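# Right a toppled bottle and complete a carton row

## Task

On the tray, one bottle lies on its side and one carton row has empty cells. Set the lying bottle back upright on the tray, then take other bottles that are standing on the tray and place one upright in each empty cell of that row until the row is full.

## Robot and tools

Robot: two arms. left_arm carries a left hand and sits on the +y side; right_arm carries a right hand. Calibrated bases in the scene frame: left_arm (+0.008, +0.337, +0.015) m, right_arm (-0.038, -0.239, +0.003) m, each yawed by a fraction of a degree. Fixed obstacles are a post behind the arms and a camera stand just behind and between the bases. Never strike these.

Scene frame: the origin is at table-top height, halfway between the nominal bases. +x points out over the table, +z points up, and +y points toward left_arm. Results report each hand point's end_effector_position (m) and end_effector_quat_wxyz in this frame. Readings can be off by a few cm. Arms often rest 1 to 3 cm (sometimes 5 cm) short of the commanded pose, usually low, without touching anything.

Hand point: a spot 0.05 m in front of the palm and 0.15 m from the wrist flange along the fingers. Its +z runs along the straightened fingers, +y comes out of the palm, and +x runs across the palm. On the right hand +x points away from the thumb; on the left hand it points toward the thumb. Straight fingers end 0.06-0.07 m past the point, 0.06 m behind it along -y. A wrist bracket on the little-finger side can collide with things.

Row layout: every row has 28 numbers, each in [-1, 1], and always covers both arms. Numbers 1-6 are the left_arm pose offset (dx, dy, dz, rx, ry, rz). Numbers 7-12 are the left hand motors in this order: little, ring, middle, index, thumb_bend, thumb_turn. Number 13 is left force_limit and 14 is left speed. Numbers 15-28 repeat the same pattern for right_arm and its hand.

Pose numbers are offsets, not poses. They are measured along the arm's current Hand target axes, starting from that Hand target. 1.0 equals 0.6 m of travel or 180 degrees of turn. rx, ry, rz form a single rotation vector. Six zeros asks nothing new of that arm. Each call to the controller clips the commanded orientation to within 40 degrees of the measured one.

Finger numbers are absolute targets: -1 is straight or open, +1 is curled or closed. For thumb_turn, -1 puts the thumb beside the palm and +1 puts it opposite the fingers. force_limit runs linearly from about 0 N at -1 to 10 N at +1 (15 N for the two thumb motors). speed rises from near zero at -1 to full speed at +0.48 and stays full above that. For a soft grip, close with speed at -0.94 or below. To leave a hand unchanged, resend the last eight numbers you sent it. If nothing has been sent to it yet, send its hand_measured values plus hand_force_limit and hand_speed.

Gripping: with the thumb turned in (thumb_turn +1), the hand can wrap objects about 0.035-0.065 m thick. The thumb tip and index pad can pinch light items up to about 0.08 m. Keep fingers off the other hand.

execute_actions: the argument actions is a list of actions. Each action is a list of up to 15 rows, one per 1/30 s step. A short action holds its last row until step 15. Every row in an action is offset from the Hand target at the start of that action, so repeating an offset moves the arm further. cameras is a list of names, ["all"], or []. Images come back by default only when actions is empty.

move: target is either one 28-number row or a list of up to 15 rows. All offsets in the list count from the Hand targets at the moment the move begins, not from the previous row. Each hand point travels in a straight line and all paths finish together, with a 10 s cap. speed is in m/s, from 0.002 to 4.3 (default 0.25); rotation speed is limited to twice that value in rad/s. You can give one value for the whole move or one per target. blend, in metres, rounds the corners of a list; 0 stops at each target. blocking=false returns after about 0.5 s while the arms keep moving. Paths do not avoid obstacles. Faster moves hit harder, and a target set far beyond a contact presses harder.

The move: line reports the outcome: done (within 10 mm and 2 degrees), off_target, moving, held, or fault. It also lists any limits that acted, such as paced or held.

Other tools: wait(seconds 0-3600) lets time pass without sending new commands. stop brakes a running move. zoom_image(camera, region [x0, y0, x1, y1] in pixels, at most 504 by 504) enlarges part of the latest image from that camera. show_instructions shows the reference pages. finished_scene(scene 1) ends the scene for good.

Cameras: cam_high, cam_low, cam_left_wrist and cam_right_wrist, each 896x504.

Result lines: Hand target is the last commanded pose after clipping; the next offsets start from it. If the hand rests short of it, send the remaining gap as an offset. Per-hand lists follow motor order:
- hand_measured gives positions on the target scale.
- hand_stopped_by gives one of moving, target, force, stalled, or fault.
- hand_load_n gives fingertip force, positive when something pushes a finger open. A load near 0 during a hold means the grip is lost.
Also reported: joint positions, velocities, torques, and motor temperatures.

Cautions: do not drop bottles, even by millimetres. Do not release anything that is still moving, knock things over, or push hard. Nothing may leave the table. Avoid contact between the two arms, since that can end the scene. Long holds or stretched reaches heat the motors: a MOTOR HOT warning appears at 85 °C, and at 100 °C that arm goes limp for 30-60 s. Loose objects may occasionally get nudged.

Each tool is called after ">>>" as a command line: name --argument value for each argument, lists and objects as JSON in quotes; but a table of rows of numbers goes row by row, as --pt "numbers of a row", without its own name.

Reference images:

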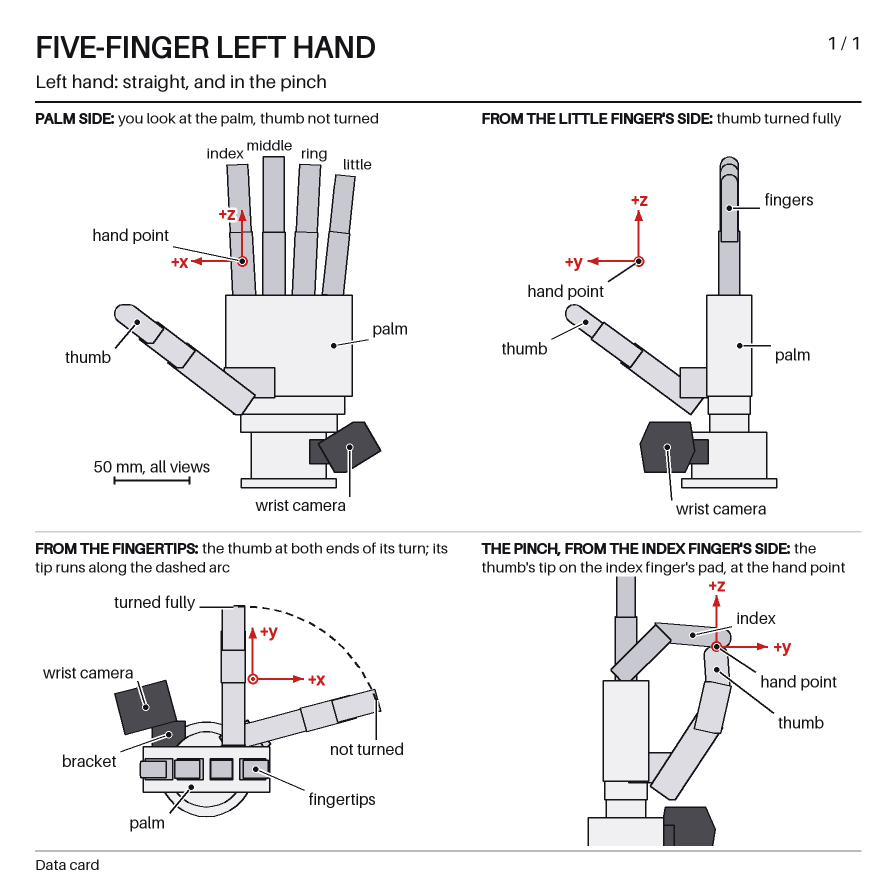

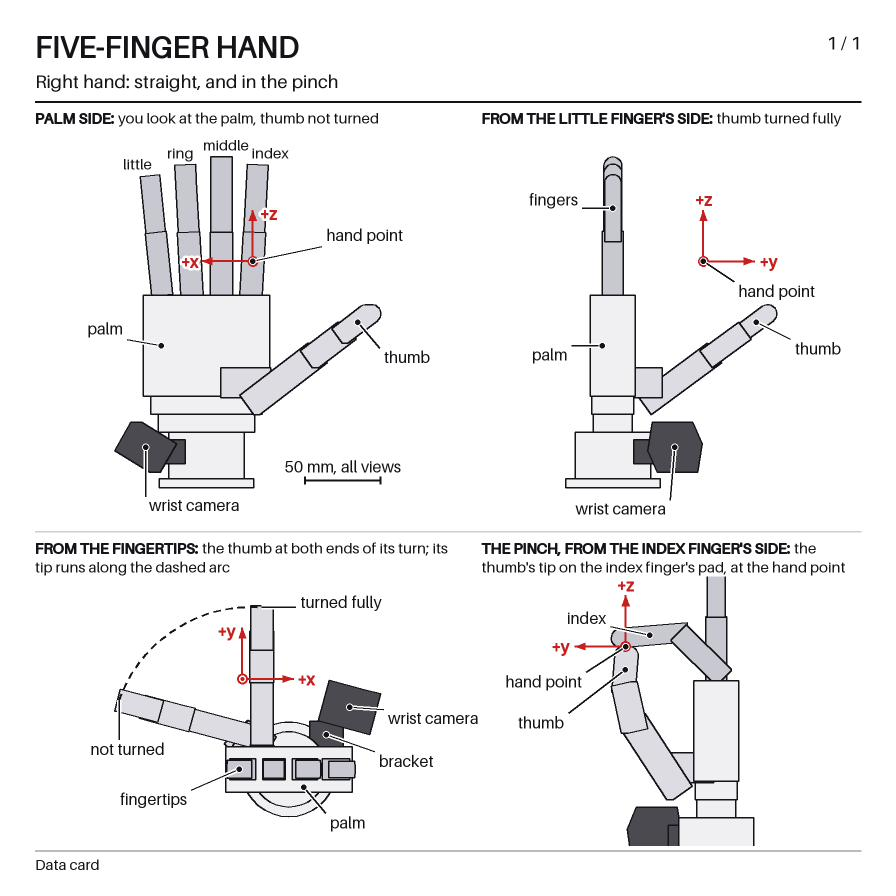

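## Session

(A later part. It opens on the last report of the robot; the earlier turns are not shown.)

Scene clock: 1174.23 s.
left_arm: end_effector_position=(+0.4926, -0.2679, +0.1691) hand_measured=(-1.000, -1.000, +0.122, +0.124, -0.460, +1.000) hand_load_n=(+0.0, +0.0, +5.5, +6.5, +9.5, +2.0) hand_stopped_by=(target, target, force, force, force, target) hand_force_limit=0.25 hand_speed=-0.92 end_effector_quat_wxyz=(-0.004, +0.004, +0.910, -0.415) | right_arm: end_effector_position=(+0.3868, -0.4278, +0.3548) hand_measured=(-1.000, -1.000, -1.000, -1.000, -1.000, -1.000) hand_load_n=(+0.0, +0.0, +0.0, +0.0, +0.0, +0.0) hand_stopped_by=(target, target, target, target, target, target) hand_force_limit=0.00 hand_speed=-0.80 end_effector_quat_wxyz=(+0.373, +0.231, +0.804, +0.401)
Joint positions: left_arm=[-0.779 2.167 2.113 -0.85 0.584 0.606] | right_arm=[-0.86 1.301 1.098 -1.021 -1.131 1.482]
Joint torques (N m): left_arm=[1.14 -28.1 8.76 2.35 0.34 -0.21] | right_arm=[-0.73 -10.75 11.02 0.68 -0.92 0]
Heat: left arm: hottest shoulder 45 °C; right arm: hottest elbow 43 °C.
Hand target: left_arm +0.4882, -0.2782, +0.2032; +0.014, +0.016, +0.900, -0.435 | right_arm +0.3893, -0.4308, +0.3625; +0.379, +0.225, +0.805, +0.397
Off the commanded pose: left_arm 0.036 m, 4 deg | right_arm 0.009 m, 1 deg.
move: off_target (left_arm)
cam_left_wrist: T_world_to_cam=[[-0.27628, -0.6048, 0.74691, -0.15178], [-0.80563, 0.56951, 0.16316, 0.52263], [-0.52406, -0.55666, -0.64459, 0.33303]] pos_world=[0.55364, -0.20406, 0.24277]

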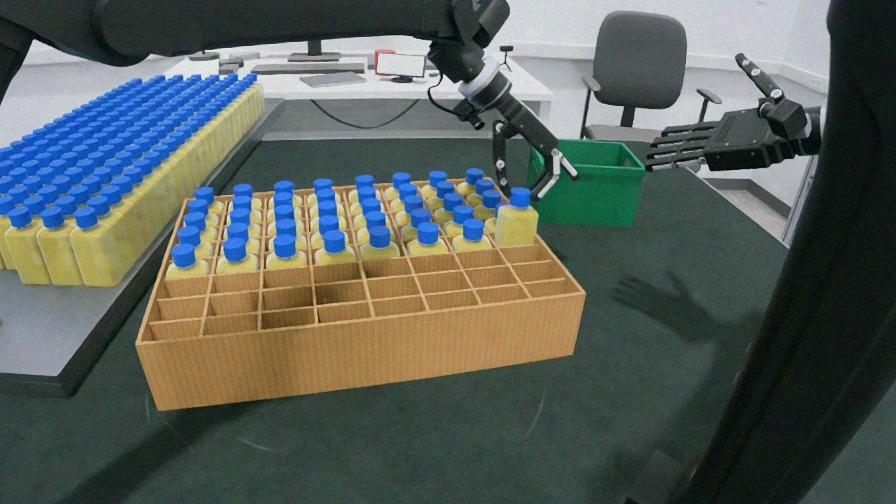

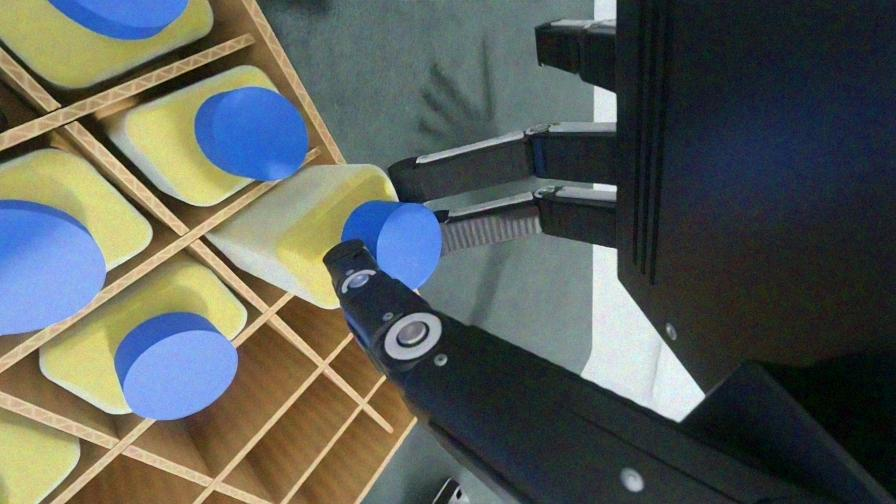

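>>> move --target '[0.0, 0.0234, 0.0186, 0,0,0, -1,-1,0.24,0.24,-0.45,1,0.25,-0.92, 0,0,0,0,0,0,-1,-1,-1,-1,-1,-1,0,-0.8]' --speed 0.03 --cameras '["cam_low","cam_left_wrist"]'

>>> zoom_image --camera "cam_low" --region '[440, 130, 580, 270]'

Scene clock: 1178.53 s.
left_arm: end_effector_position=(+0.4923, -0.2676, +0.1541) hand_measured=(-1.000, -1.000, +0.122, +0.124, -0.460, +1.000) hand_load_n=(+0.0, +0.0, +5.5, +7.0, +9.5, +2.0) hand_stopped_by=(target, target, force, force, force, target) hand_force_limit=0.25 hand_speed=-0.92 end_effector_quat_wxyz=(-0.003, +0.005, +0.909, -0.416) | right_arm: end_effector_position=(+0.3868, -0.4278, +0.3548) hand_measured=(-1.000, -1.000, -1.000, -1.000, -1.000, -1.000) hand_load_n=(+0.0, +0.0, +0.0, +0.0, +0.0, +0.0) hand_stopped_by=(target, target, target, target, target, target) hand_force_limit=0.00 hand_speed=-0.80 end_effector_quat_wxyz=(+0.373, +0.231, +0.804, +0.401)
Joint positions: left_arm=[-0.779 2.167 2.073 -0.806 0.584 0.606] | right_arm=[-0.86 1.301 1.098 -1.021 -1.131 1.482]
Joint torques (N m): left_arm=[1.2 -28.04 8.65 2.35 0.32 -0.19] | right_arm=[-0.67 -10.87 10.99 0.64 -0.92 0]
Heat: left arm: hottest shoulder 45 °C; right arm: hottest elbow 43 °C.
Hand target: left_arm +0.4889, -0.2783, +0.1853; +0.014, +0.016, +0.900, -0.435 | right_arm +0.3893, -0.4308, +0.3625; +0.379, +0.225, +0.805, +0.397
Off the commanded pose: left_arm 0.033 m, 3 deg | right_arm 0.009 m, 1 deg.
move: off_target (left_arm)
cam_left_wrist: T_world_to_cam=[[-0.27783, -0.60327, 0.74759, -0.13946], [-0.80603, 0.56978, 0.16024, 0.52539], [-0.52262, -0.55806, -0.64455, 0.32223]] pos_world=[0.55314, -0.20366, 0.22777]

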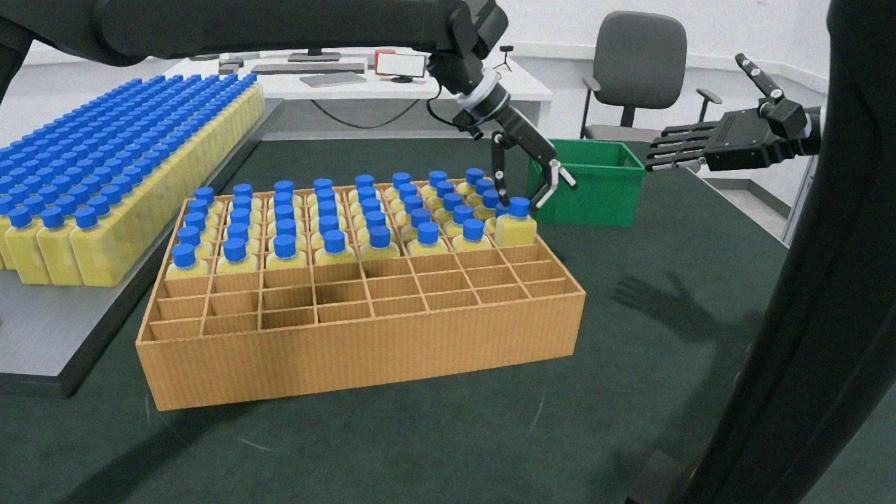

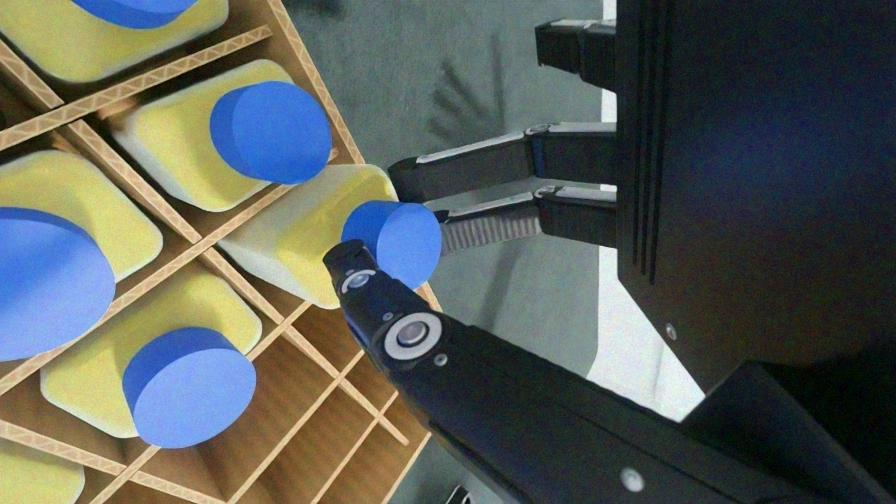

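Scaled by 3.600 from the camera's image (finer frame: 1280x720).

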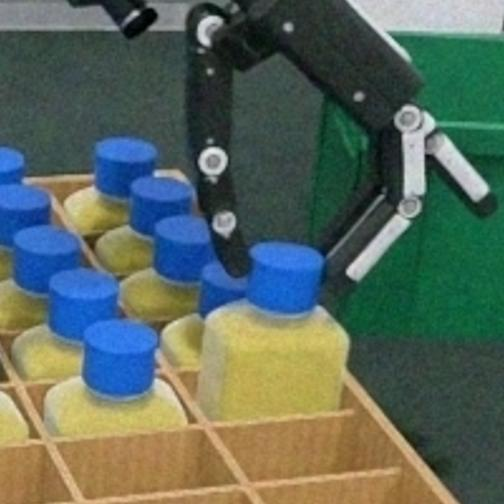

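>>> move --target '[0.0, 0.0195, 0.0155, 0,0,0, -1,-1,0.24,0.24,-0.45,1,0.25,-0.92, 0,0,0,0,0,0,-1,-1,-1,-1,-1,-1,0,-0.8]' --speed 0.03 --cameras '["cam_low","cam_left_wrist"]'

>>> zoom_image --camera "cam_low" --region '[440, 130, 580, 270]'

Scene clock: 1182.00 s.
left_arm: end_effector_position=(+0.4920, -0.2673, +0.1430) hand_measured=(-1.000, -1.000, +0.122, +0.124, -0.460, +1.000) hand_load_n=(+0.0, +0.0, +5.5, +6.5, +9.5, +1.5) hand_stopped_by=(target, target, force, force, force, target) hand_force_limit=0.25 hand_speed=-0.92 end_effector_quat_wxyz=(-0.002, +0.005, +0.909, -0.417) | right_arm: end_effector_position=(+0.3868, -0.4278, +0.3548) hand_measured=(-1.000, -1.000, -1.000, -1.000, -1.000, -1.000) hand_load_n=(+0.0, +0.0, +0.0, +0.0, +0.0, +0.0) hand_stopped_by=(target, target, target, target, target, target) hand_force_limit=0.00 hand_speed=-0.80 end_effector_quat_wxyz=(+0.373, +0.231, +0.804, +0.401)
Joint positions: left_arm=[-0.779 2.167 2.043 -0.773 0.584 0.606] | right_arm=[-0.86 1.301 1.098 -1.021 -1.131 1.482]
Joint torques (N m): left_arm=[1.38 -26.87 8.77 2.36 0.35 -0.18] | right_arm=[-0.62 -10.75 11 0.7 -0.92 -0.01]
Heat: left arm: hottest shoulder 45 °C; right arm: hottest elbow 43 °C.
Hand target: left_arm +0.4895, -0.2783, +0.1704; +0.014, +0.016, +0.900, -0.436 | right_arm +0.3893, -0.4308, +0.3625; +0.379, +0.225, +0.805, +0.397
Off the commanded pose: left_arm 0.030 m, 3 deg | right_arm 0.009 m, 1 deg.
move: off_target (left_arm)
cam_left_wrist: T_world_to_cam=[[-0.27973, -0.60147, 0.74832, -0.12974], [-0.80641, 0.57017, 0.15684, 0.5275], [-0.52101, -0.55958, -0.64453, 0.31389]] pos_world=[0.55264, -0.20316, 0.21667]

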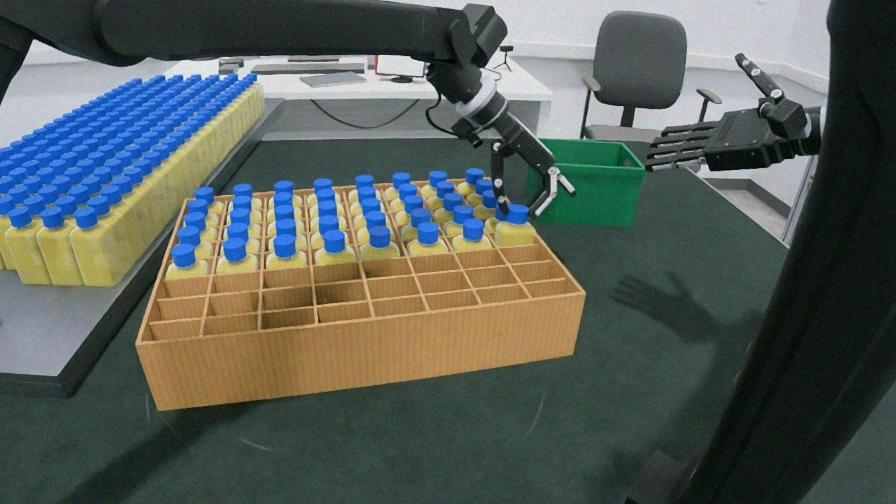

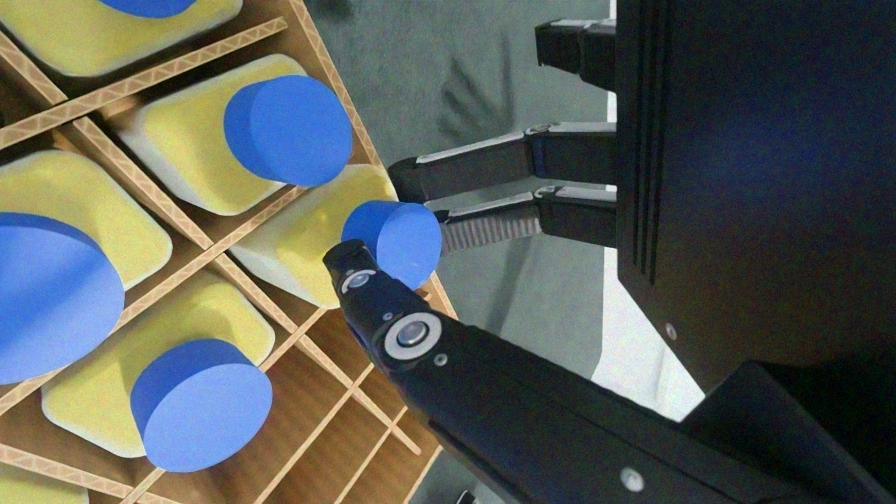

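Scaled by 3.600 from the camera's image (finer frame: 1280x720).

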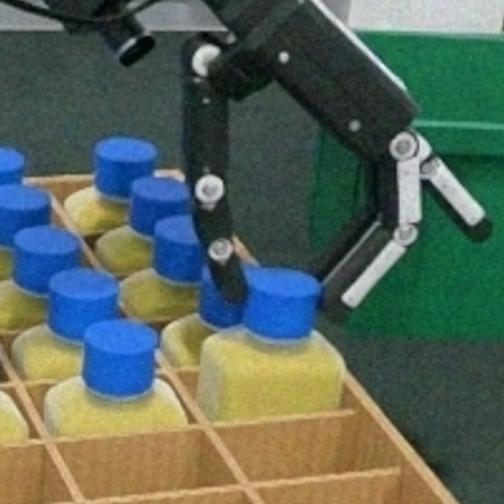

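>>> move --target '[0.0, 0.0195, 0.0155, 0,0,0, -1,-1,0.24,0.24,-0.45,1,0.25,-0.92, 0,0,0,0,0,0,-1,-1,-1,-1,-1,-1,0,-0.8]' --speed 0.03 --cameras '["cam_low","cam_left_wrist"]'

>>> zoom_image --camera "cam_low" --region '[440, 130, 580, 270]'

Scene clock: 1184.87 s.
left_arm: end_effector_position=(+0.4918, -0.2672, +0.1330) hand_measured=(-1.000, -1.000, +0.122, +0.124, -0.460, +1.000) hand_load_n=(+0.0, +0.0, +5.5, +7.0, +9.5, +1.5) hand_stopped_by=(target, target, force, force, force, target) hand_force_limit=0.25 hand_speed=-0.92 end_effector_quat_wxyz=(+0.000, +0.006, +0.908, -0.419) | right_arm: end_effector_position=(+0.3868, -0.4278, +0.3548) hand_measured=(-1.000, -1.000, -1.000, -1.000, -1.000, -1.000) hand_load_n=(+0.0, -0.5, +0.0, +0.0, +0.0, +0.0) hand_stopped_by=(target, target, target, target, target, target) hand_force_limit=0.00 hand_speed=-0.80 end_effector_quat_wxyz=(+0.373, +0.231, +0.804, +0.401)
Joint positions: left_arm=[-0.779 2.167 2.015 -0.74 0.584 0.606] | right_arm=[-0.86 1.301 1.098 -1.021 -1.131 1.482]
Joint torques (N m): left_arm=[1.96 -26.87 8.4 2.47 0.4 -0.18] | right_arm=[-0.67 -10.87 11.03 0.66 -0.91 0]
Heat: left arm: hottest shoulder 45 °C; right arm: hottest elbow 43 °C.
Hand target: left_arm +0.4901, -0.2784, +0.1555; +0.014, +0.016, +0.900, -0.436 | right_arm +0.3893, -0.4308, +0.3625; +0.379, +0.225, +0.805, +0.397
Off the commanded pose: left_arm 0.025 m, 3 deg | right_arm 0.009 m, 1 deg.
move: off_target (left_arm)
cam_left_wrist: T_world_to_cam=[[-0.28256, -0.59866, 0.74951, -0.12018], [-0.807, 0.57076, 0.15165, 0.52997], [-0.51857, -0.562, -0.64438, 0.30566]] pos_world=[0.55223, -0.20265, 0.20667]

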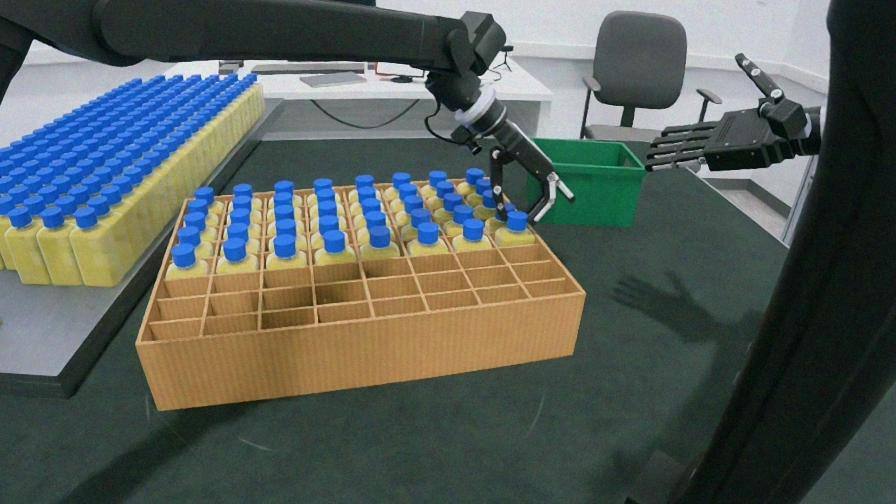

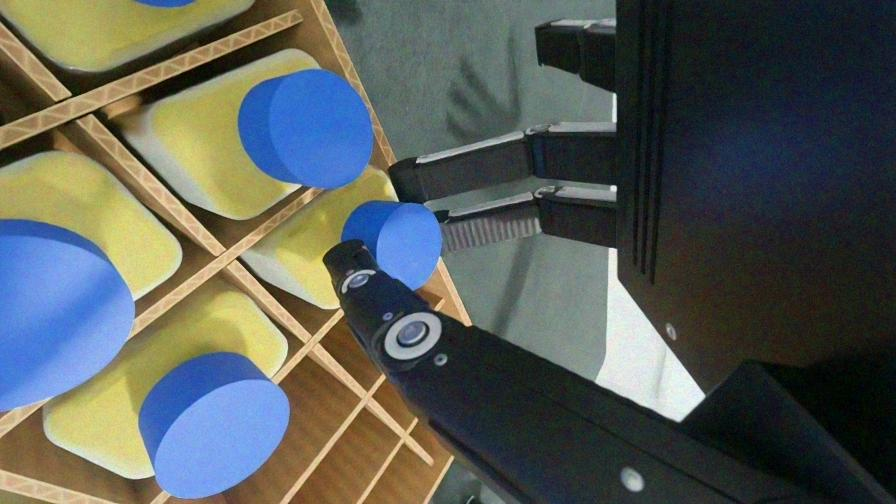

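Scaled by 3.600 from the camera's image (finer frame: 1280x720).

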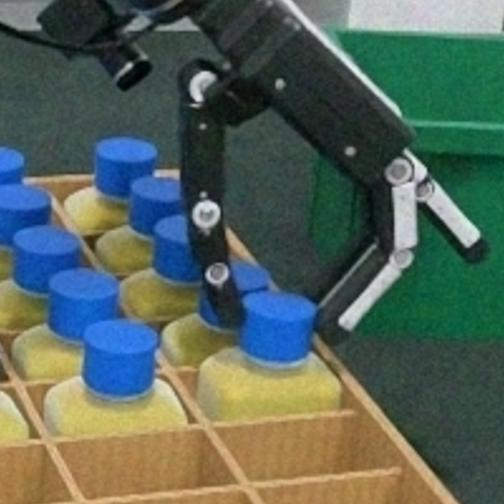

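>>> move --target '[0.0, 0.0104, 0.0083, 0,0,0, -1,-1,0.24,0.24,-0.45,1,0.25,-0.92, 0,0,0,0,0,0,-1,-1,-1,-1,-1,-1,0,-0.8]' --speed 0.03 --cameras '["cam_low","cam_left_wrist"]'

>>> zoom_image --camera "cam_low" --region '[440, 130, 580, 270]'

Scene clock: 1187.40 s.
left_arm: end_effector_position=(+0.4917, -0.2671, +0.1281) hand_measured=(-1.000, -1.000, +0.122, +0.124, -0.460, +1.000) hand_load_n=(+0.0, +0.0, +5.5, +6.5, +9.5, +1.5) hand_stopped_by=(target, target, force, force, force, target) hand_force_limit=0.25 hand_speed=-0.92 end_effector_quat_wxyz=(+0.001, +0.007, +0.908, -0.420) | right_arm: end_effector_position=(+0.3868, -0.4278, +0.3548) hand_measured=(-1.000, -1.000, -1.000, -1.000, -1.000, -1.000) hand_load_n=(+0.0, +0.0, +0.0, +0.0, +0.0, +0.0) hand_stopped_by=(target, target, target, target, target, target) hand_force_limit=0.00 hand_speed=-0.80 end_effector_quat_wxyz=(+0.373, +0.231, +0.804, +0.401)
Joint positions: left_arm=[-0.779 2.167 2.002 -0.723 0.584 0.606] | right_arm=[-0.86 1.301 1.098 -1.021 -1.131 1.482]
Joint torques (N m): left_arm=[1.55 -26.05 8.44 2.56 0.41 -0.14] | right_arm=[-0.62 -10.81 11.03 0.65 -0.9 0]
Heat: left arm: hottest shoulder 45 °C; right arm: hottest elbow 43 °C.
Hand target: left_arm +0.4904, -0.2784, +0.1474; +0.014, +0.016, +0.900, -0.435 | right_arm +0.3893, -0.4308, +0.3625; +0.379, +0.225, +0.805, +0.397
Off the commanded pose: left_arm 0.022 m, 3 deg | right_arm 0.009 m, 1 deg.
move: off_target (left_arm)
cam_left_wrist: T_world_to_cam=[[-0.28426, -0.59708, 0.75013, -0.11533], [-0.8073, 0.57111, 0.14865, 0.5312], [-0.51716, -0.56333, -0.64437, 0.3014]] pos_world=[0.55193, -0.20245, 0.20177]

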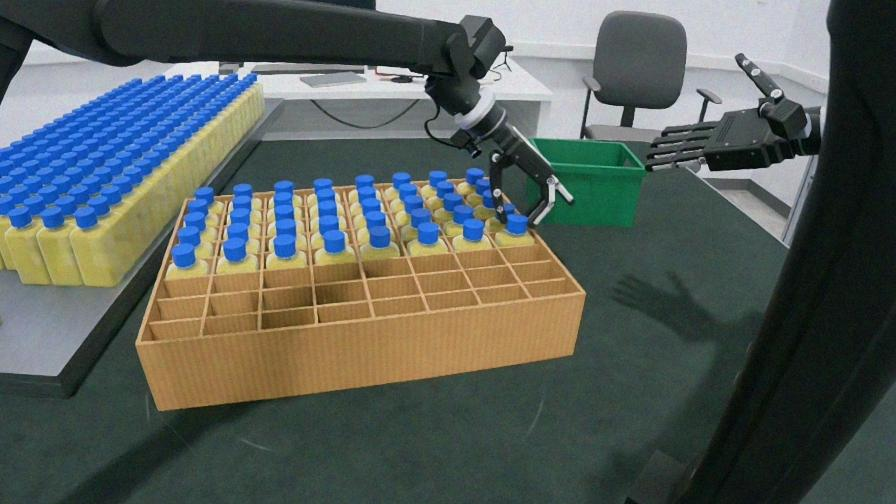

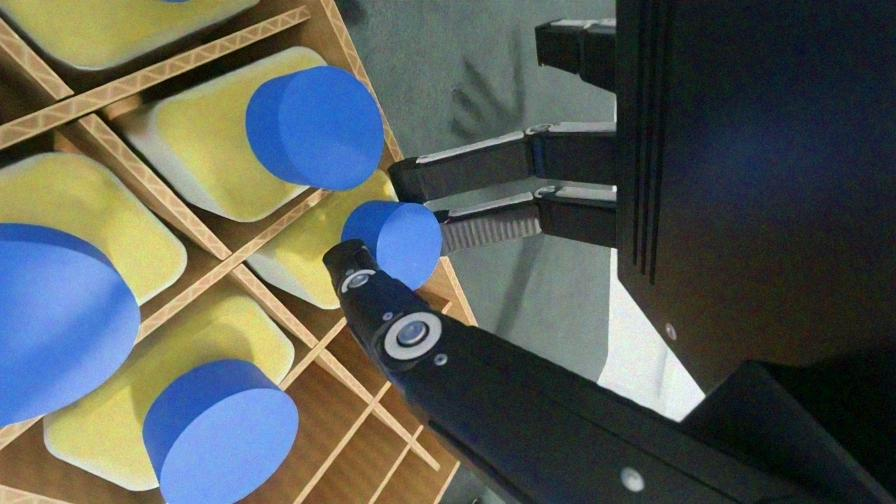

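Scaled by 3.600 from the camera's image (finer frame: 1280x720).

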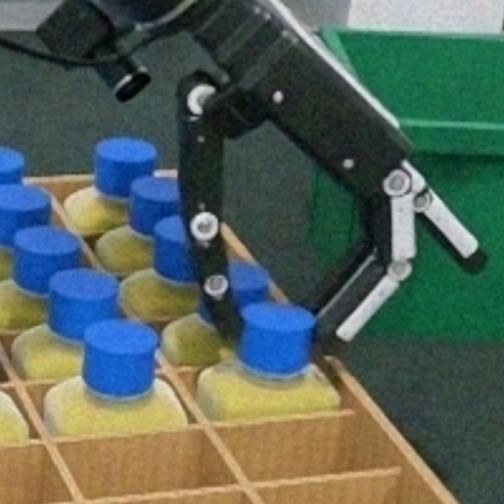

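>>> move --target '[0.0, 0.0078, 0.0062, 0,0,0, -1,-1,0.24,0.24,-0.45,1,0.25,-0.92, 0,0,0,0,0,0,-1,-1,-1,-1,-1,-1,0,-0.8]' --speed 0.03 --cameras '["cam_low","cam_left_wrist"]'

>>> zoom_image --camera "cam_low" --region '[440, 130, 580, 270]'

Scene clock: 1190.67 s.
left_arm: end_effector_position=(+0.4920, -0.2674, +0.1270) hand_measured=(-1.000, -1.000, +0.122, +0.124, -0.460, +1.000) hand_load_n=(+0.0, -0.5, +5.5, +6.5, +9.5, +1.0) hand_stopped_by=(target, target, force, force, force, target) hand_force_limit=0.25 hand_speed=-0.92 end_effector_quat_wxyz=(+0.002, +0.007, +0.907, -0.421) | right_arm: end_effector_position=(+0.3868, -0.4278, +0.3548) hand_measured=(-1.000, -1.000, -1.000, -1.000, -1.000, -1.000) hand_load_n=(+0.0, +0.0, +0.0, +0.0, +0.0, +0.0) hand_stopped_by=(target, target, target, target, target, target) hand_force_limit=0.00 hand_speed=-0.80 end_effector_quat_wxyz=(+0.373, +0.231, +0.804, +0.401)
Joint positions: left_arm=[-0.779 2.167 1.998 -0.716 0.584 0.606] | right_arm=[-0.86 1.301 1.098 -1.021 -1.131 1.482]
Joint torques (N m): left_arm=[1.08 -25.41 8.25 2.85 0.4 -0.16] | right_arm=[-0.67 -10.81 10.99 0.65 -0.91 0.01]
Motor temperatures (°C): left_arm=[29 46 40 30 29 30] | right_arm=[31 32 43 27 30 29]
Heat: left arm: hottest shoulder 46 °C; right arm: hottest elbow 43 °C.
Hand target: left_arm +0.4907, -0.2785, +0.1416; +0.014, +0.016, +0.900, -0.436 | right_arm +0.3893, -0.4308, +0.3625; +0.379, +0.225, +0.805, +0.397
Off the commanded pose: left_arm 0.018 m, 3 deg | right_arm 0.009 m, 1 deg.
move: off_target (left_arm)
cam_left_wrist: T_world_to_cam=[[-0.28586, -0.59552, 0.75076, -0.1135], [-0.80766, 0.57136, 0.14569, 0.53248], [-0.51572, -0.56471, -0.64431, 0.2996]] pos_world=[0.55213, -0.20265, 0.20067]

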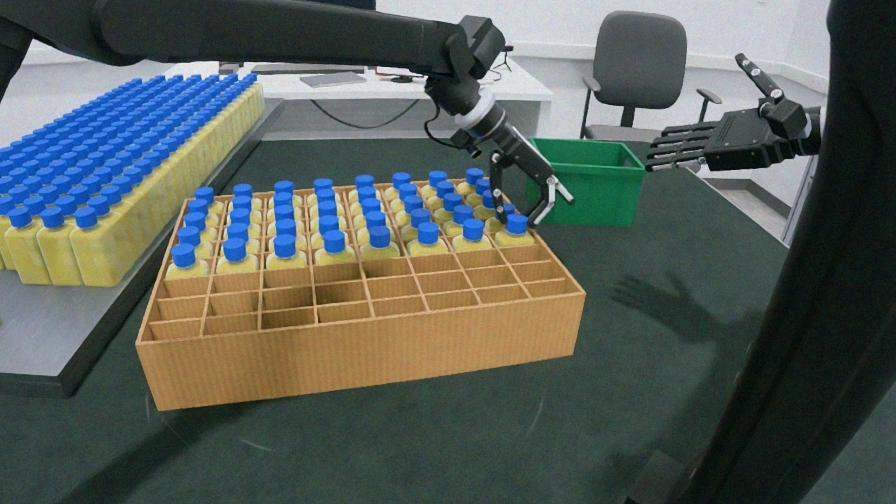

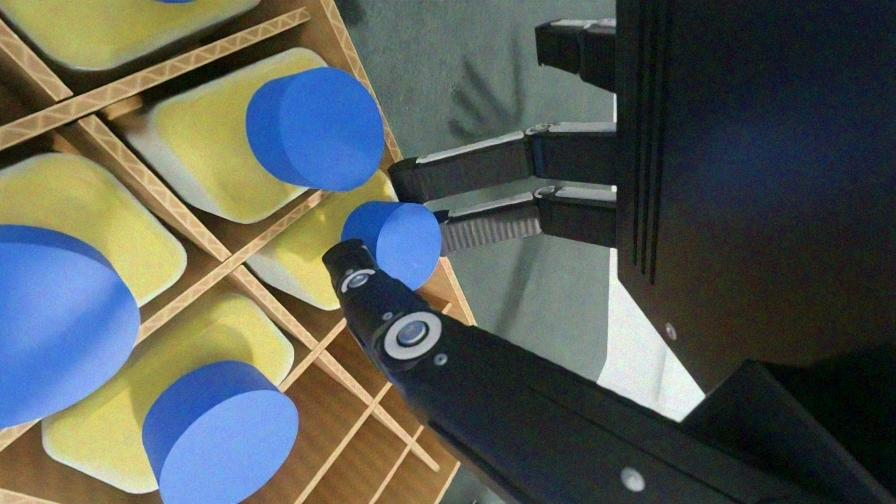

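Scaled by 3.600 from the camera's image (finer frame: 1280x720).

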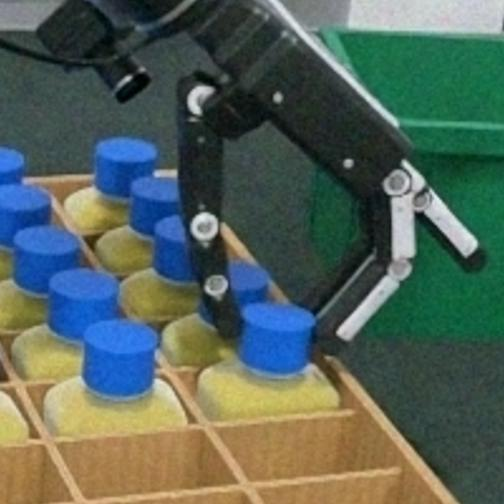

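>>> move --target '[0.0, -0.0078, -0.0062, 0,0,0, -1,-1,0.24,0.24,-0.45,1,0.25,-0.92, 0,0,0,0,0,0,-1,-1,-1,-1,-1,-1,0,-0.8]' --speed 0.03 --cameras '["cam_low"]'

>>> zoom_image --camera "cam_low" --region '[440, 130, 580, 270]'

Scene clock: 1196.73 s.
left_arm: end_effector_position=(+0.4920, -0.2674, +0.1270) hand_measured=(-1.000, -1.000, +0.122, +0.124, -0.460, +1.000) hand_load_n=(+0.0, +0.0, +5.5, +6.5, +10.0, +1.0) hand_stopped_by=(target, target, force, force, force, target) hand_force_limit=0.25 hand_speed=-0.92 end_effector_quat_wxyz=(+0.002, +0.007, +0.907, -0.421) | right_arm: end_effector_position=(+0.3868, -0.4278, +0.3548) hand_measured=(-1.000, -1.000, -1.000, -1.000, -1.000, -1.000) hand_load_n=(+0.0, +0.0, +0.0, +0.0, +0.0, +0.0) hand_stopped_by=(target, target, target, target, target, target) hand_force_limit=0.00 hand_speed=-0.80 end_effector_quat_wxyz=(+0.373, +0.231, +0.804, +0.401)
Joint positions: left_arm=[-0.779 2.167 1.998 -0.716 0.584 0.606] | right_arm=[-0.86 1.301 1.098 -1.021 -1.131 1.482]
Joint torques (N m): left_arm=[2.32 -26.7 8.94 2.22 0.38 -0.2] | right_arm=[-0.56 -10.81 10.96 0.66 -0.91 -0.01]
Heat: left arm: hottest shoulder 46 °C; right arm: hottest elbow 43 °C.
Hand target: left_arm +0.4905, -0.2785, +0.1476; +0.014, +0.016, +0.900, -0.436 | right_arm +0.3893, -0.4308, +0.3625; +0.379, +0.225, +0.805, +0.397
Off the commanded pose: left_arm 0.023 m, 3 deg | right_arm 0.009 m, 1 deg.
move: off_target (left_arm)

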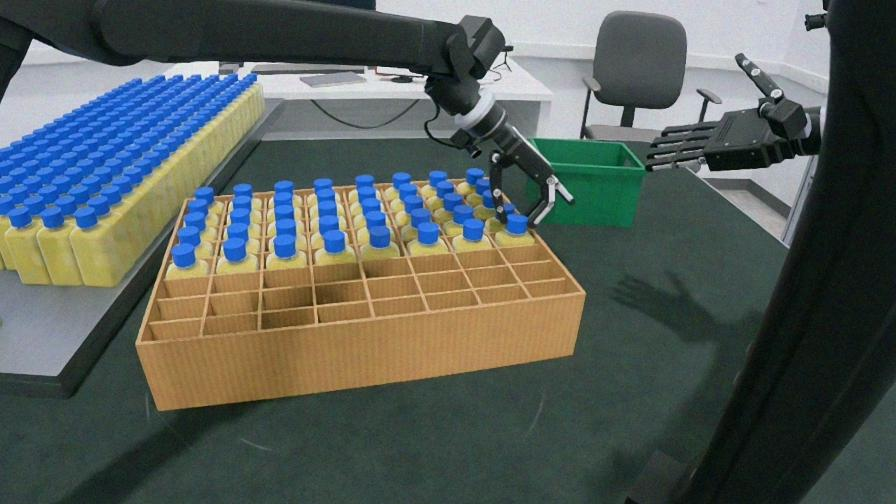

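Scaled by 3.600 from the camera's image (finer frame: 1280x720).

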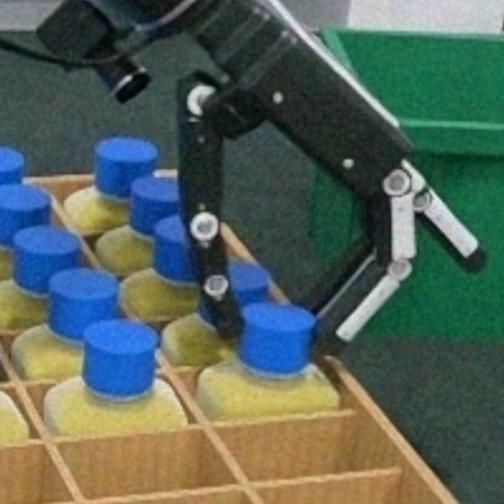

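>>> move --target '[0,0,0,0,0,0, -1,-1,-0.05,-0.05,-0.55,1,0.2,-0.96, 0,0,0,0,0,0,-1,-1,-1,-1,-1,-1,0,-0.8]' --cameras '["cam_low","cam_left_wrist"]'

>>> zoom_image --camera "cam_low" --region '[440, 130, 580, 270]'

Scene clock: 1200.27 s.
left_arm: end_effector_position=(+0.4920, -0.2674, +0.1276) hand_measured=(-1.000, -1.000, -0.050, -0.050, -0.550, +1.000) hand_load_n=(+0.0, +0.0, +0.0, +0.0, +0.5, +0.0) hand_stopped_by=(target, target, target, target, moving, target) hand_force_limit=0.20 hand_speed=-0.96 end_effector_quat_wxyz=(+0.002, +0.007, +0.907, -0.421) | right_arm: end_effector_position=(+0.3868, -0.4278, +0.3548) hand_measured=(-1.000, -1.000, -1.000, -1.000, -1.000, -1.000) hand_load_n=(+0.0, +0.0, +0.0, +0.0, +0.0, +0.0) hand_stopped_by=(target, target, target, target, target, target) hand_force_limit=0.00 hand_speed=-0.80 end_effector_quat_wxyz=(+0.373, +0.231, +0.804, +0.401)
Joint positions: left_arm=[-0.779 2.166 1.998 -0.716 0.584 0.606] | right_arm=[-0.86 1.301 1.098 -1.021 -1.131 1.482]
Joint torques (N m): left_arm=[1.61 -26.64 8.79 2.36 0.39 -0.18] | right_arm=[-0.85 -10.87 10.96 0.69 -0.92 -0.01]
Heat: left arm: hottest shoulder 46 °C; right arm: hottest elbow 43 °C.
Hand target: left_arm +0.4905, -0.2785, +0.1475; +0.014, +0.016, +0.900, -0.436 | right_arm +0.3893, -0.4308, +0.3625; +0.379, +0.225, +0.805, +0.397
Off the commanded pose: left_arm 0.023 m, 3 deg | right_arm 0.009 m, 1 deg.
move: done
cam_left_wrist: T_world_to_cam=[[-0.28633, -0.59512, 0.75089, -0.11358], [-0.80774, 0.57145, 0.1449, 0.53256], [-0.51533, -0.56504, -0.64433, 0.29977]] pos_world=[0.55213, -0.20255, 0.20127]

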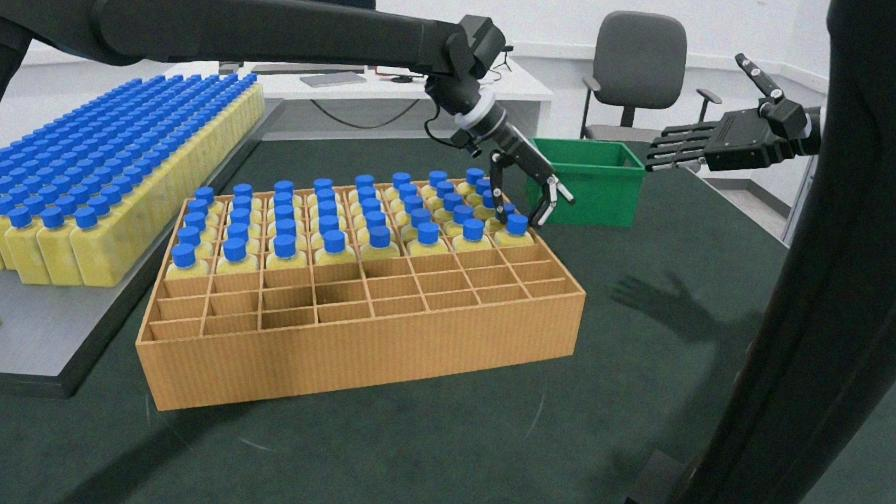

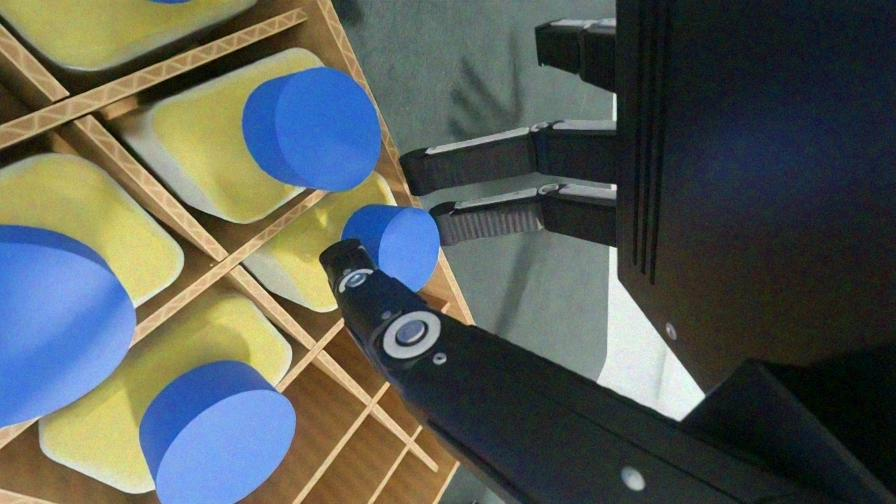

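Scaled by 3.600 from the camera's image (finer frame: 1280x720).

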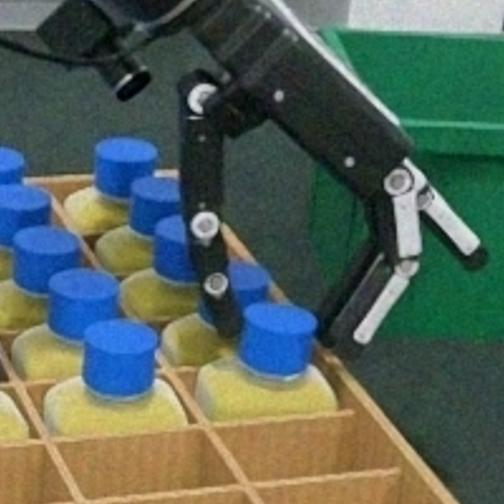

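>>> move --target '[0,0,0,0,0,0, -1,-1,-0.2,-0.2,-0.64,1,0.2,-0.85, 0,0,0,0,0,0,-1,-1,-1,-1,-1,-1,0,-0.8]' --cameras '["cam_low","cam_left_wrist"]'

>>> zoom_image --camera "cam_low" --region '[440, 130, 580, 270]'

Scene clock: 1202.87 s.
left_arm: end_effector_position=(+0.4920, -0.2674, +0.1276) hand_measured=(-1.000, -1.000, -0.200, -0.200, -0.640, +1.000) hand_load_n=(+0.0, +0.0, +0.0, +0.0, +0.0, +0.5) hand_stopped_by=(target, target, target, target, target, target) hand_force_limit=0.20 hand_speed=-0.85 end_effector_quat_wxyz=(+0.002, +0.007, +0.907, -0.421) | right_arm: end_effector_position=(+0.3868, -0.4278, +0.3548) hand_measured=(-1.000, -1.000, -1.000, -1.000, -1.000, -1.000) hand_load_n=(+0.0, +0.0, +0.0, +0.0, +0.0, +0.0) hand_stopped_by=(target, target, target, target, target, target) hand_force_limit=0.00 hand_speed=-0.80 end_effector_quat_wxyz=(+0.373, +0.231, +0.804, +0.401)
Joint positions: left_arm=[-0.779 2.166 1.998 -0.716 0.584 0.606] | right_arm=[-0.86 1.301 1.098 -1.021 -1.131 1.482]
Joint torques (N m): left_arm=[1.61 -25.93 8.92 2.13 0.37 -0.17] | right_arm=[-0.5 -10.81 11.04 0.65 -0.92 0.01]
Heat: left arm: hottest shoulder 46 °C; right arm: hottest elbow 43 °C.
Hand target: left_arm +0.4905, -0.2785, +0.1475; +0.014, +0.016, +0.900, -0.436 | right_arm +0.3893, -0.4308, +0.3625; +0.379, +0.225, +0.805, +0.397
Off the commanded pose: left_arm 0.023 m, 2 deg | right_arm 0.009 m, 1 deg.
move: done
cam_left_wrist: T_world_to_cam=[[-0.28633, -0.59512, 0.75089, -0.11358], [-0.80774, 0.57145, 0.1449, 0.53256], [-0.51533, -0.56504, -0.64433, 0.29977]] pos_world=[0.55213, -0.20255, 0.20127]

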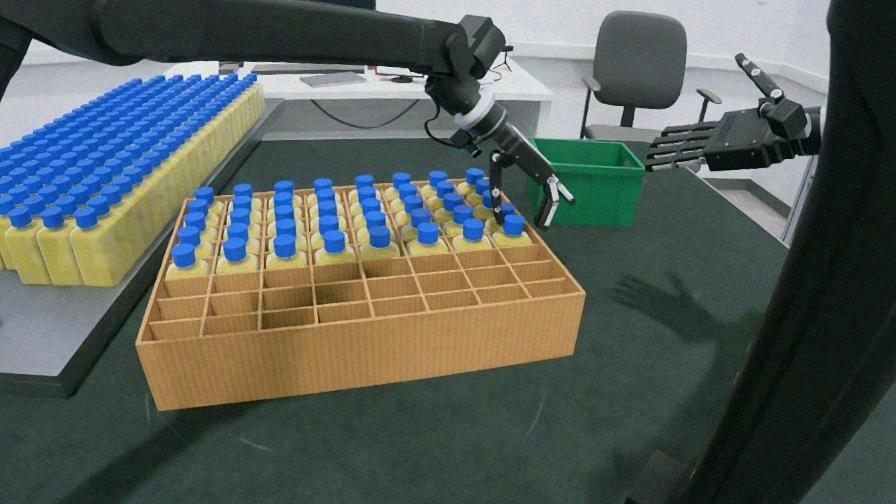

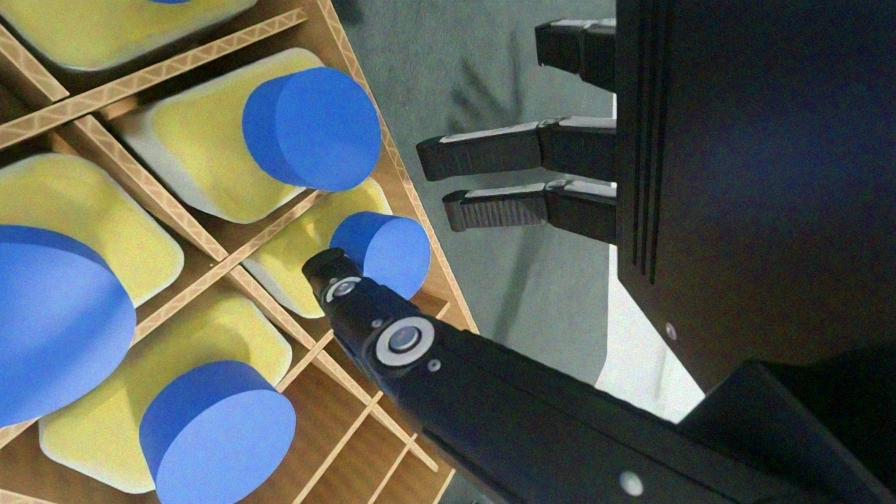

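Scaled by 3.600 from the camera's image (finer frame: 1280x720).

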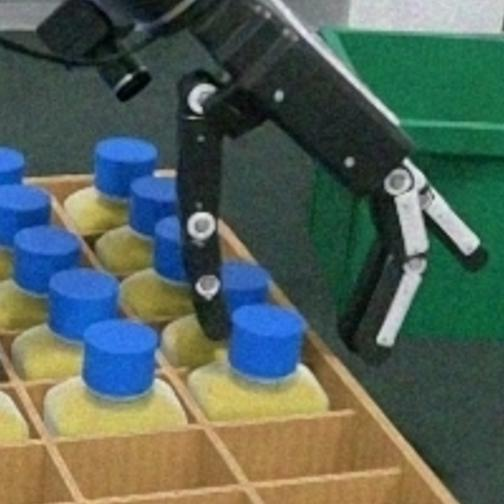

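>>> move --target '[0,-0.065,-0.0517,0,0,0, -1,-1,-0.35,-0.35,-0.64,1,0.2,-0.85, 0,0,0,0,0,0,-1,-1,-1,-1,-1,-1,0,-0.8]' --speed 0.06 --cameras '["cam_low","cam_left_wrist"]'

>>> zoom_image --camera "cam_low" --region '[440, 130, 580, 270]'

Scene clock: 1206.83 s.
left_arm: end_effector_position=(+0.4908, -0.2662, +0.1642) hand_measured=(-1.000, -1.000, -0.350, -0.350, -0.640, +1.000) hand_load_n=(+0.0, +0.0, +0.0, +0.0, +0.0, +0.0) hand_stopped_by=(target, target, target, target, target, target) hand_force_limit=0.20 hand_speed=-0.85 end_effector_quat_wxyz=(+0.002, +0.007, +0.907, -0.421) | right_arm: end_effector_position=(+0.3868, -0.4278, +0.3548) hand_measured=(-1.000, -1.000, -1.000, -1.000, -1.000, -1.000) hand_load_n=(+0.0, +0.0, +0.0, +0.0, +0.0, +0.0) hand_stopped_by=(target, target, target, target, target, target) hand_force_limit=0.00 hand_speed=-0.80 end_effector_quat_wxyz=(+0.373, +0.231, +0.804, +0.401)
Joint positions: left_arm=[-0.779 2.147 2.062 -0.801 0.584 0.606] | right_arm=[-0.86 1.301 1.098 -1.021 -1.131 1.482]
Joint torques (N m): left_arm=[1.67 -26.87 11.25 1.13 0.32 -0.19] | right_arm=[-0.67 -10.75 11.02 0.65 -0.92 0]
Heat: left arm: hottest shoulder 46 °C; right arm: hottest elbow 43 °C.
Hand target: left_arm +0.4885, -0.2783, +0.1972; +0.014, +0.016, +0.900, -0.435 | right_arm +0.3893, -0.4308, +0.3625; +0.379, +0.225, +0.805, +0.397
Off the commanded pose: left_arm 0.035 m, 3 deg | right_arm 0.009 m, 1 deg.
move: off_target (left_arm)
cam_left_wrist: T_world_to_cam=[[-0.28547, -0.59595, 0.75057, -0.14132], [-0.80758, 0.57128, 0.14644, 0.52517], [-0.51606, -0.56435, -0.64436, 0.3239]] pos_world=[0.55093, -0.20145, 0.23787]

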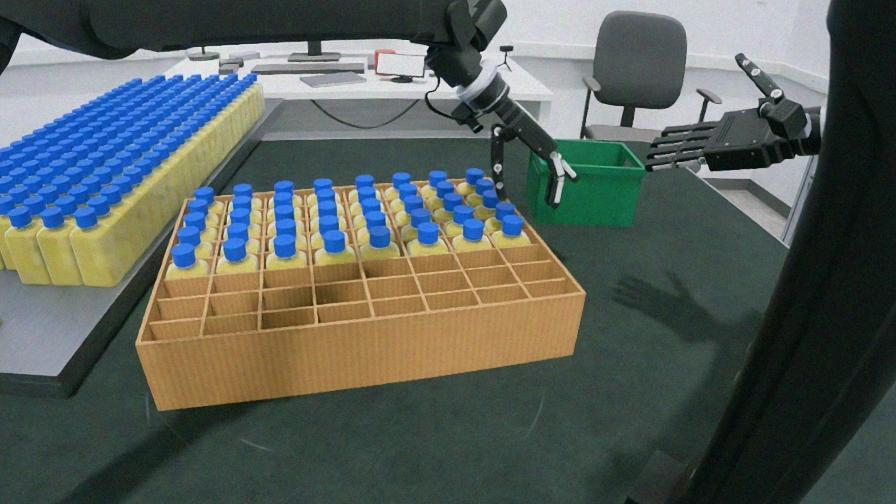

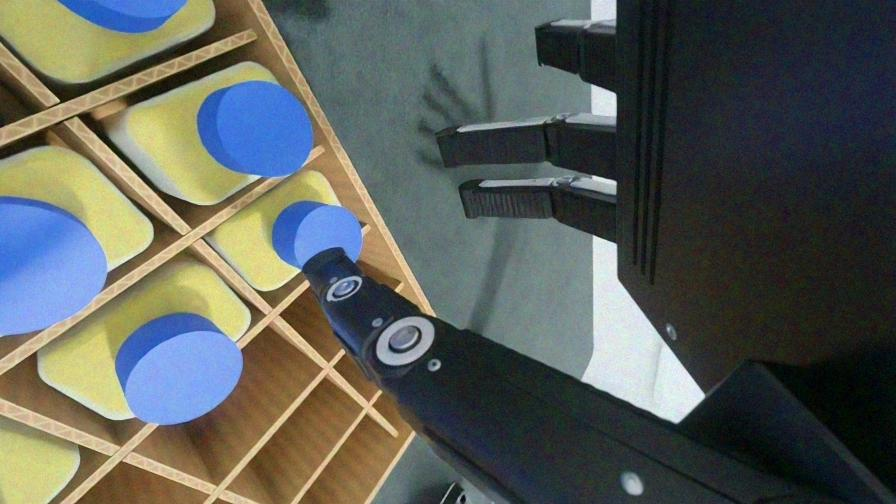

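Scaled by 3.600 from the camera's image (finer frame: 1280x720).

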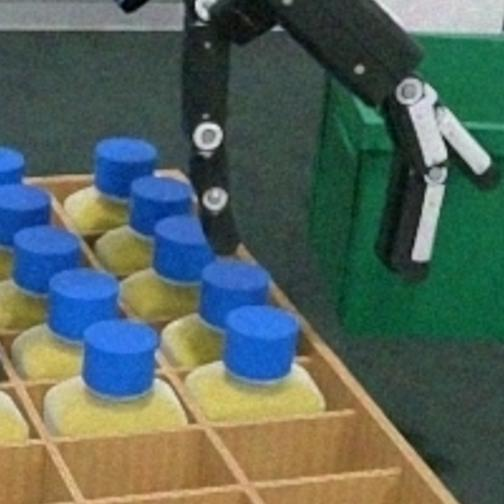

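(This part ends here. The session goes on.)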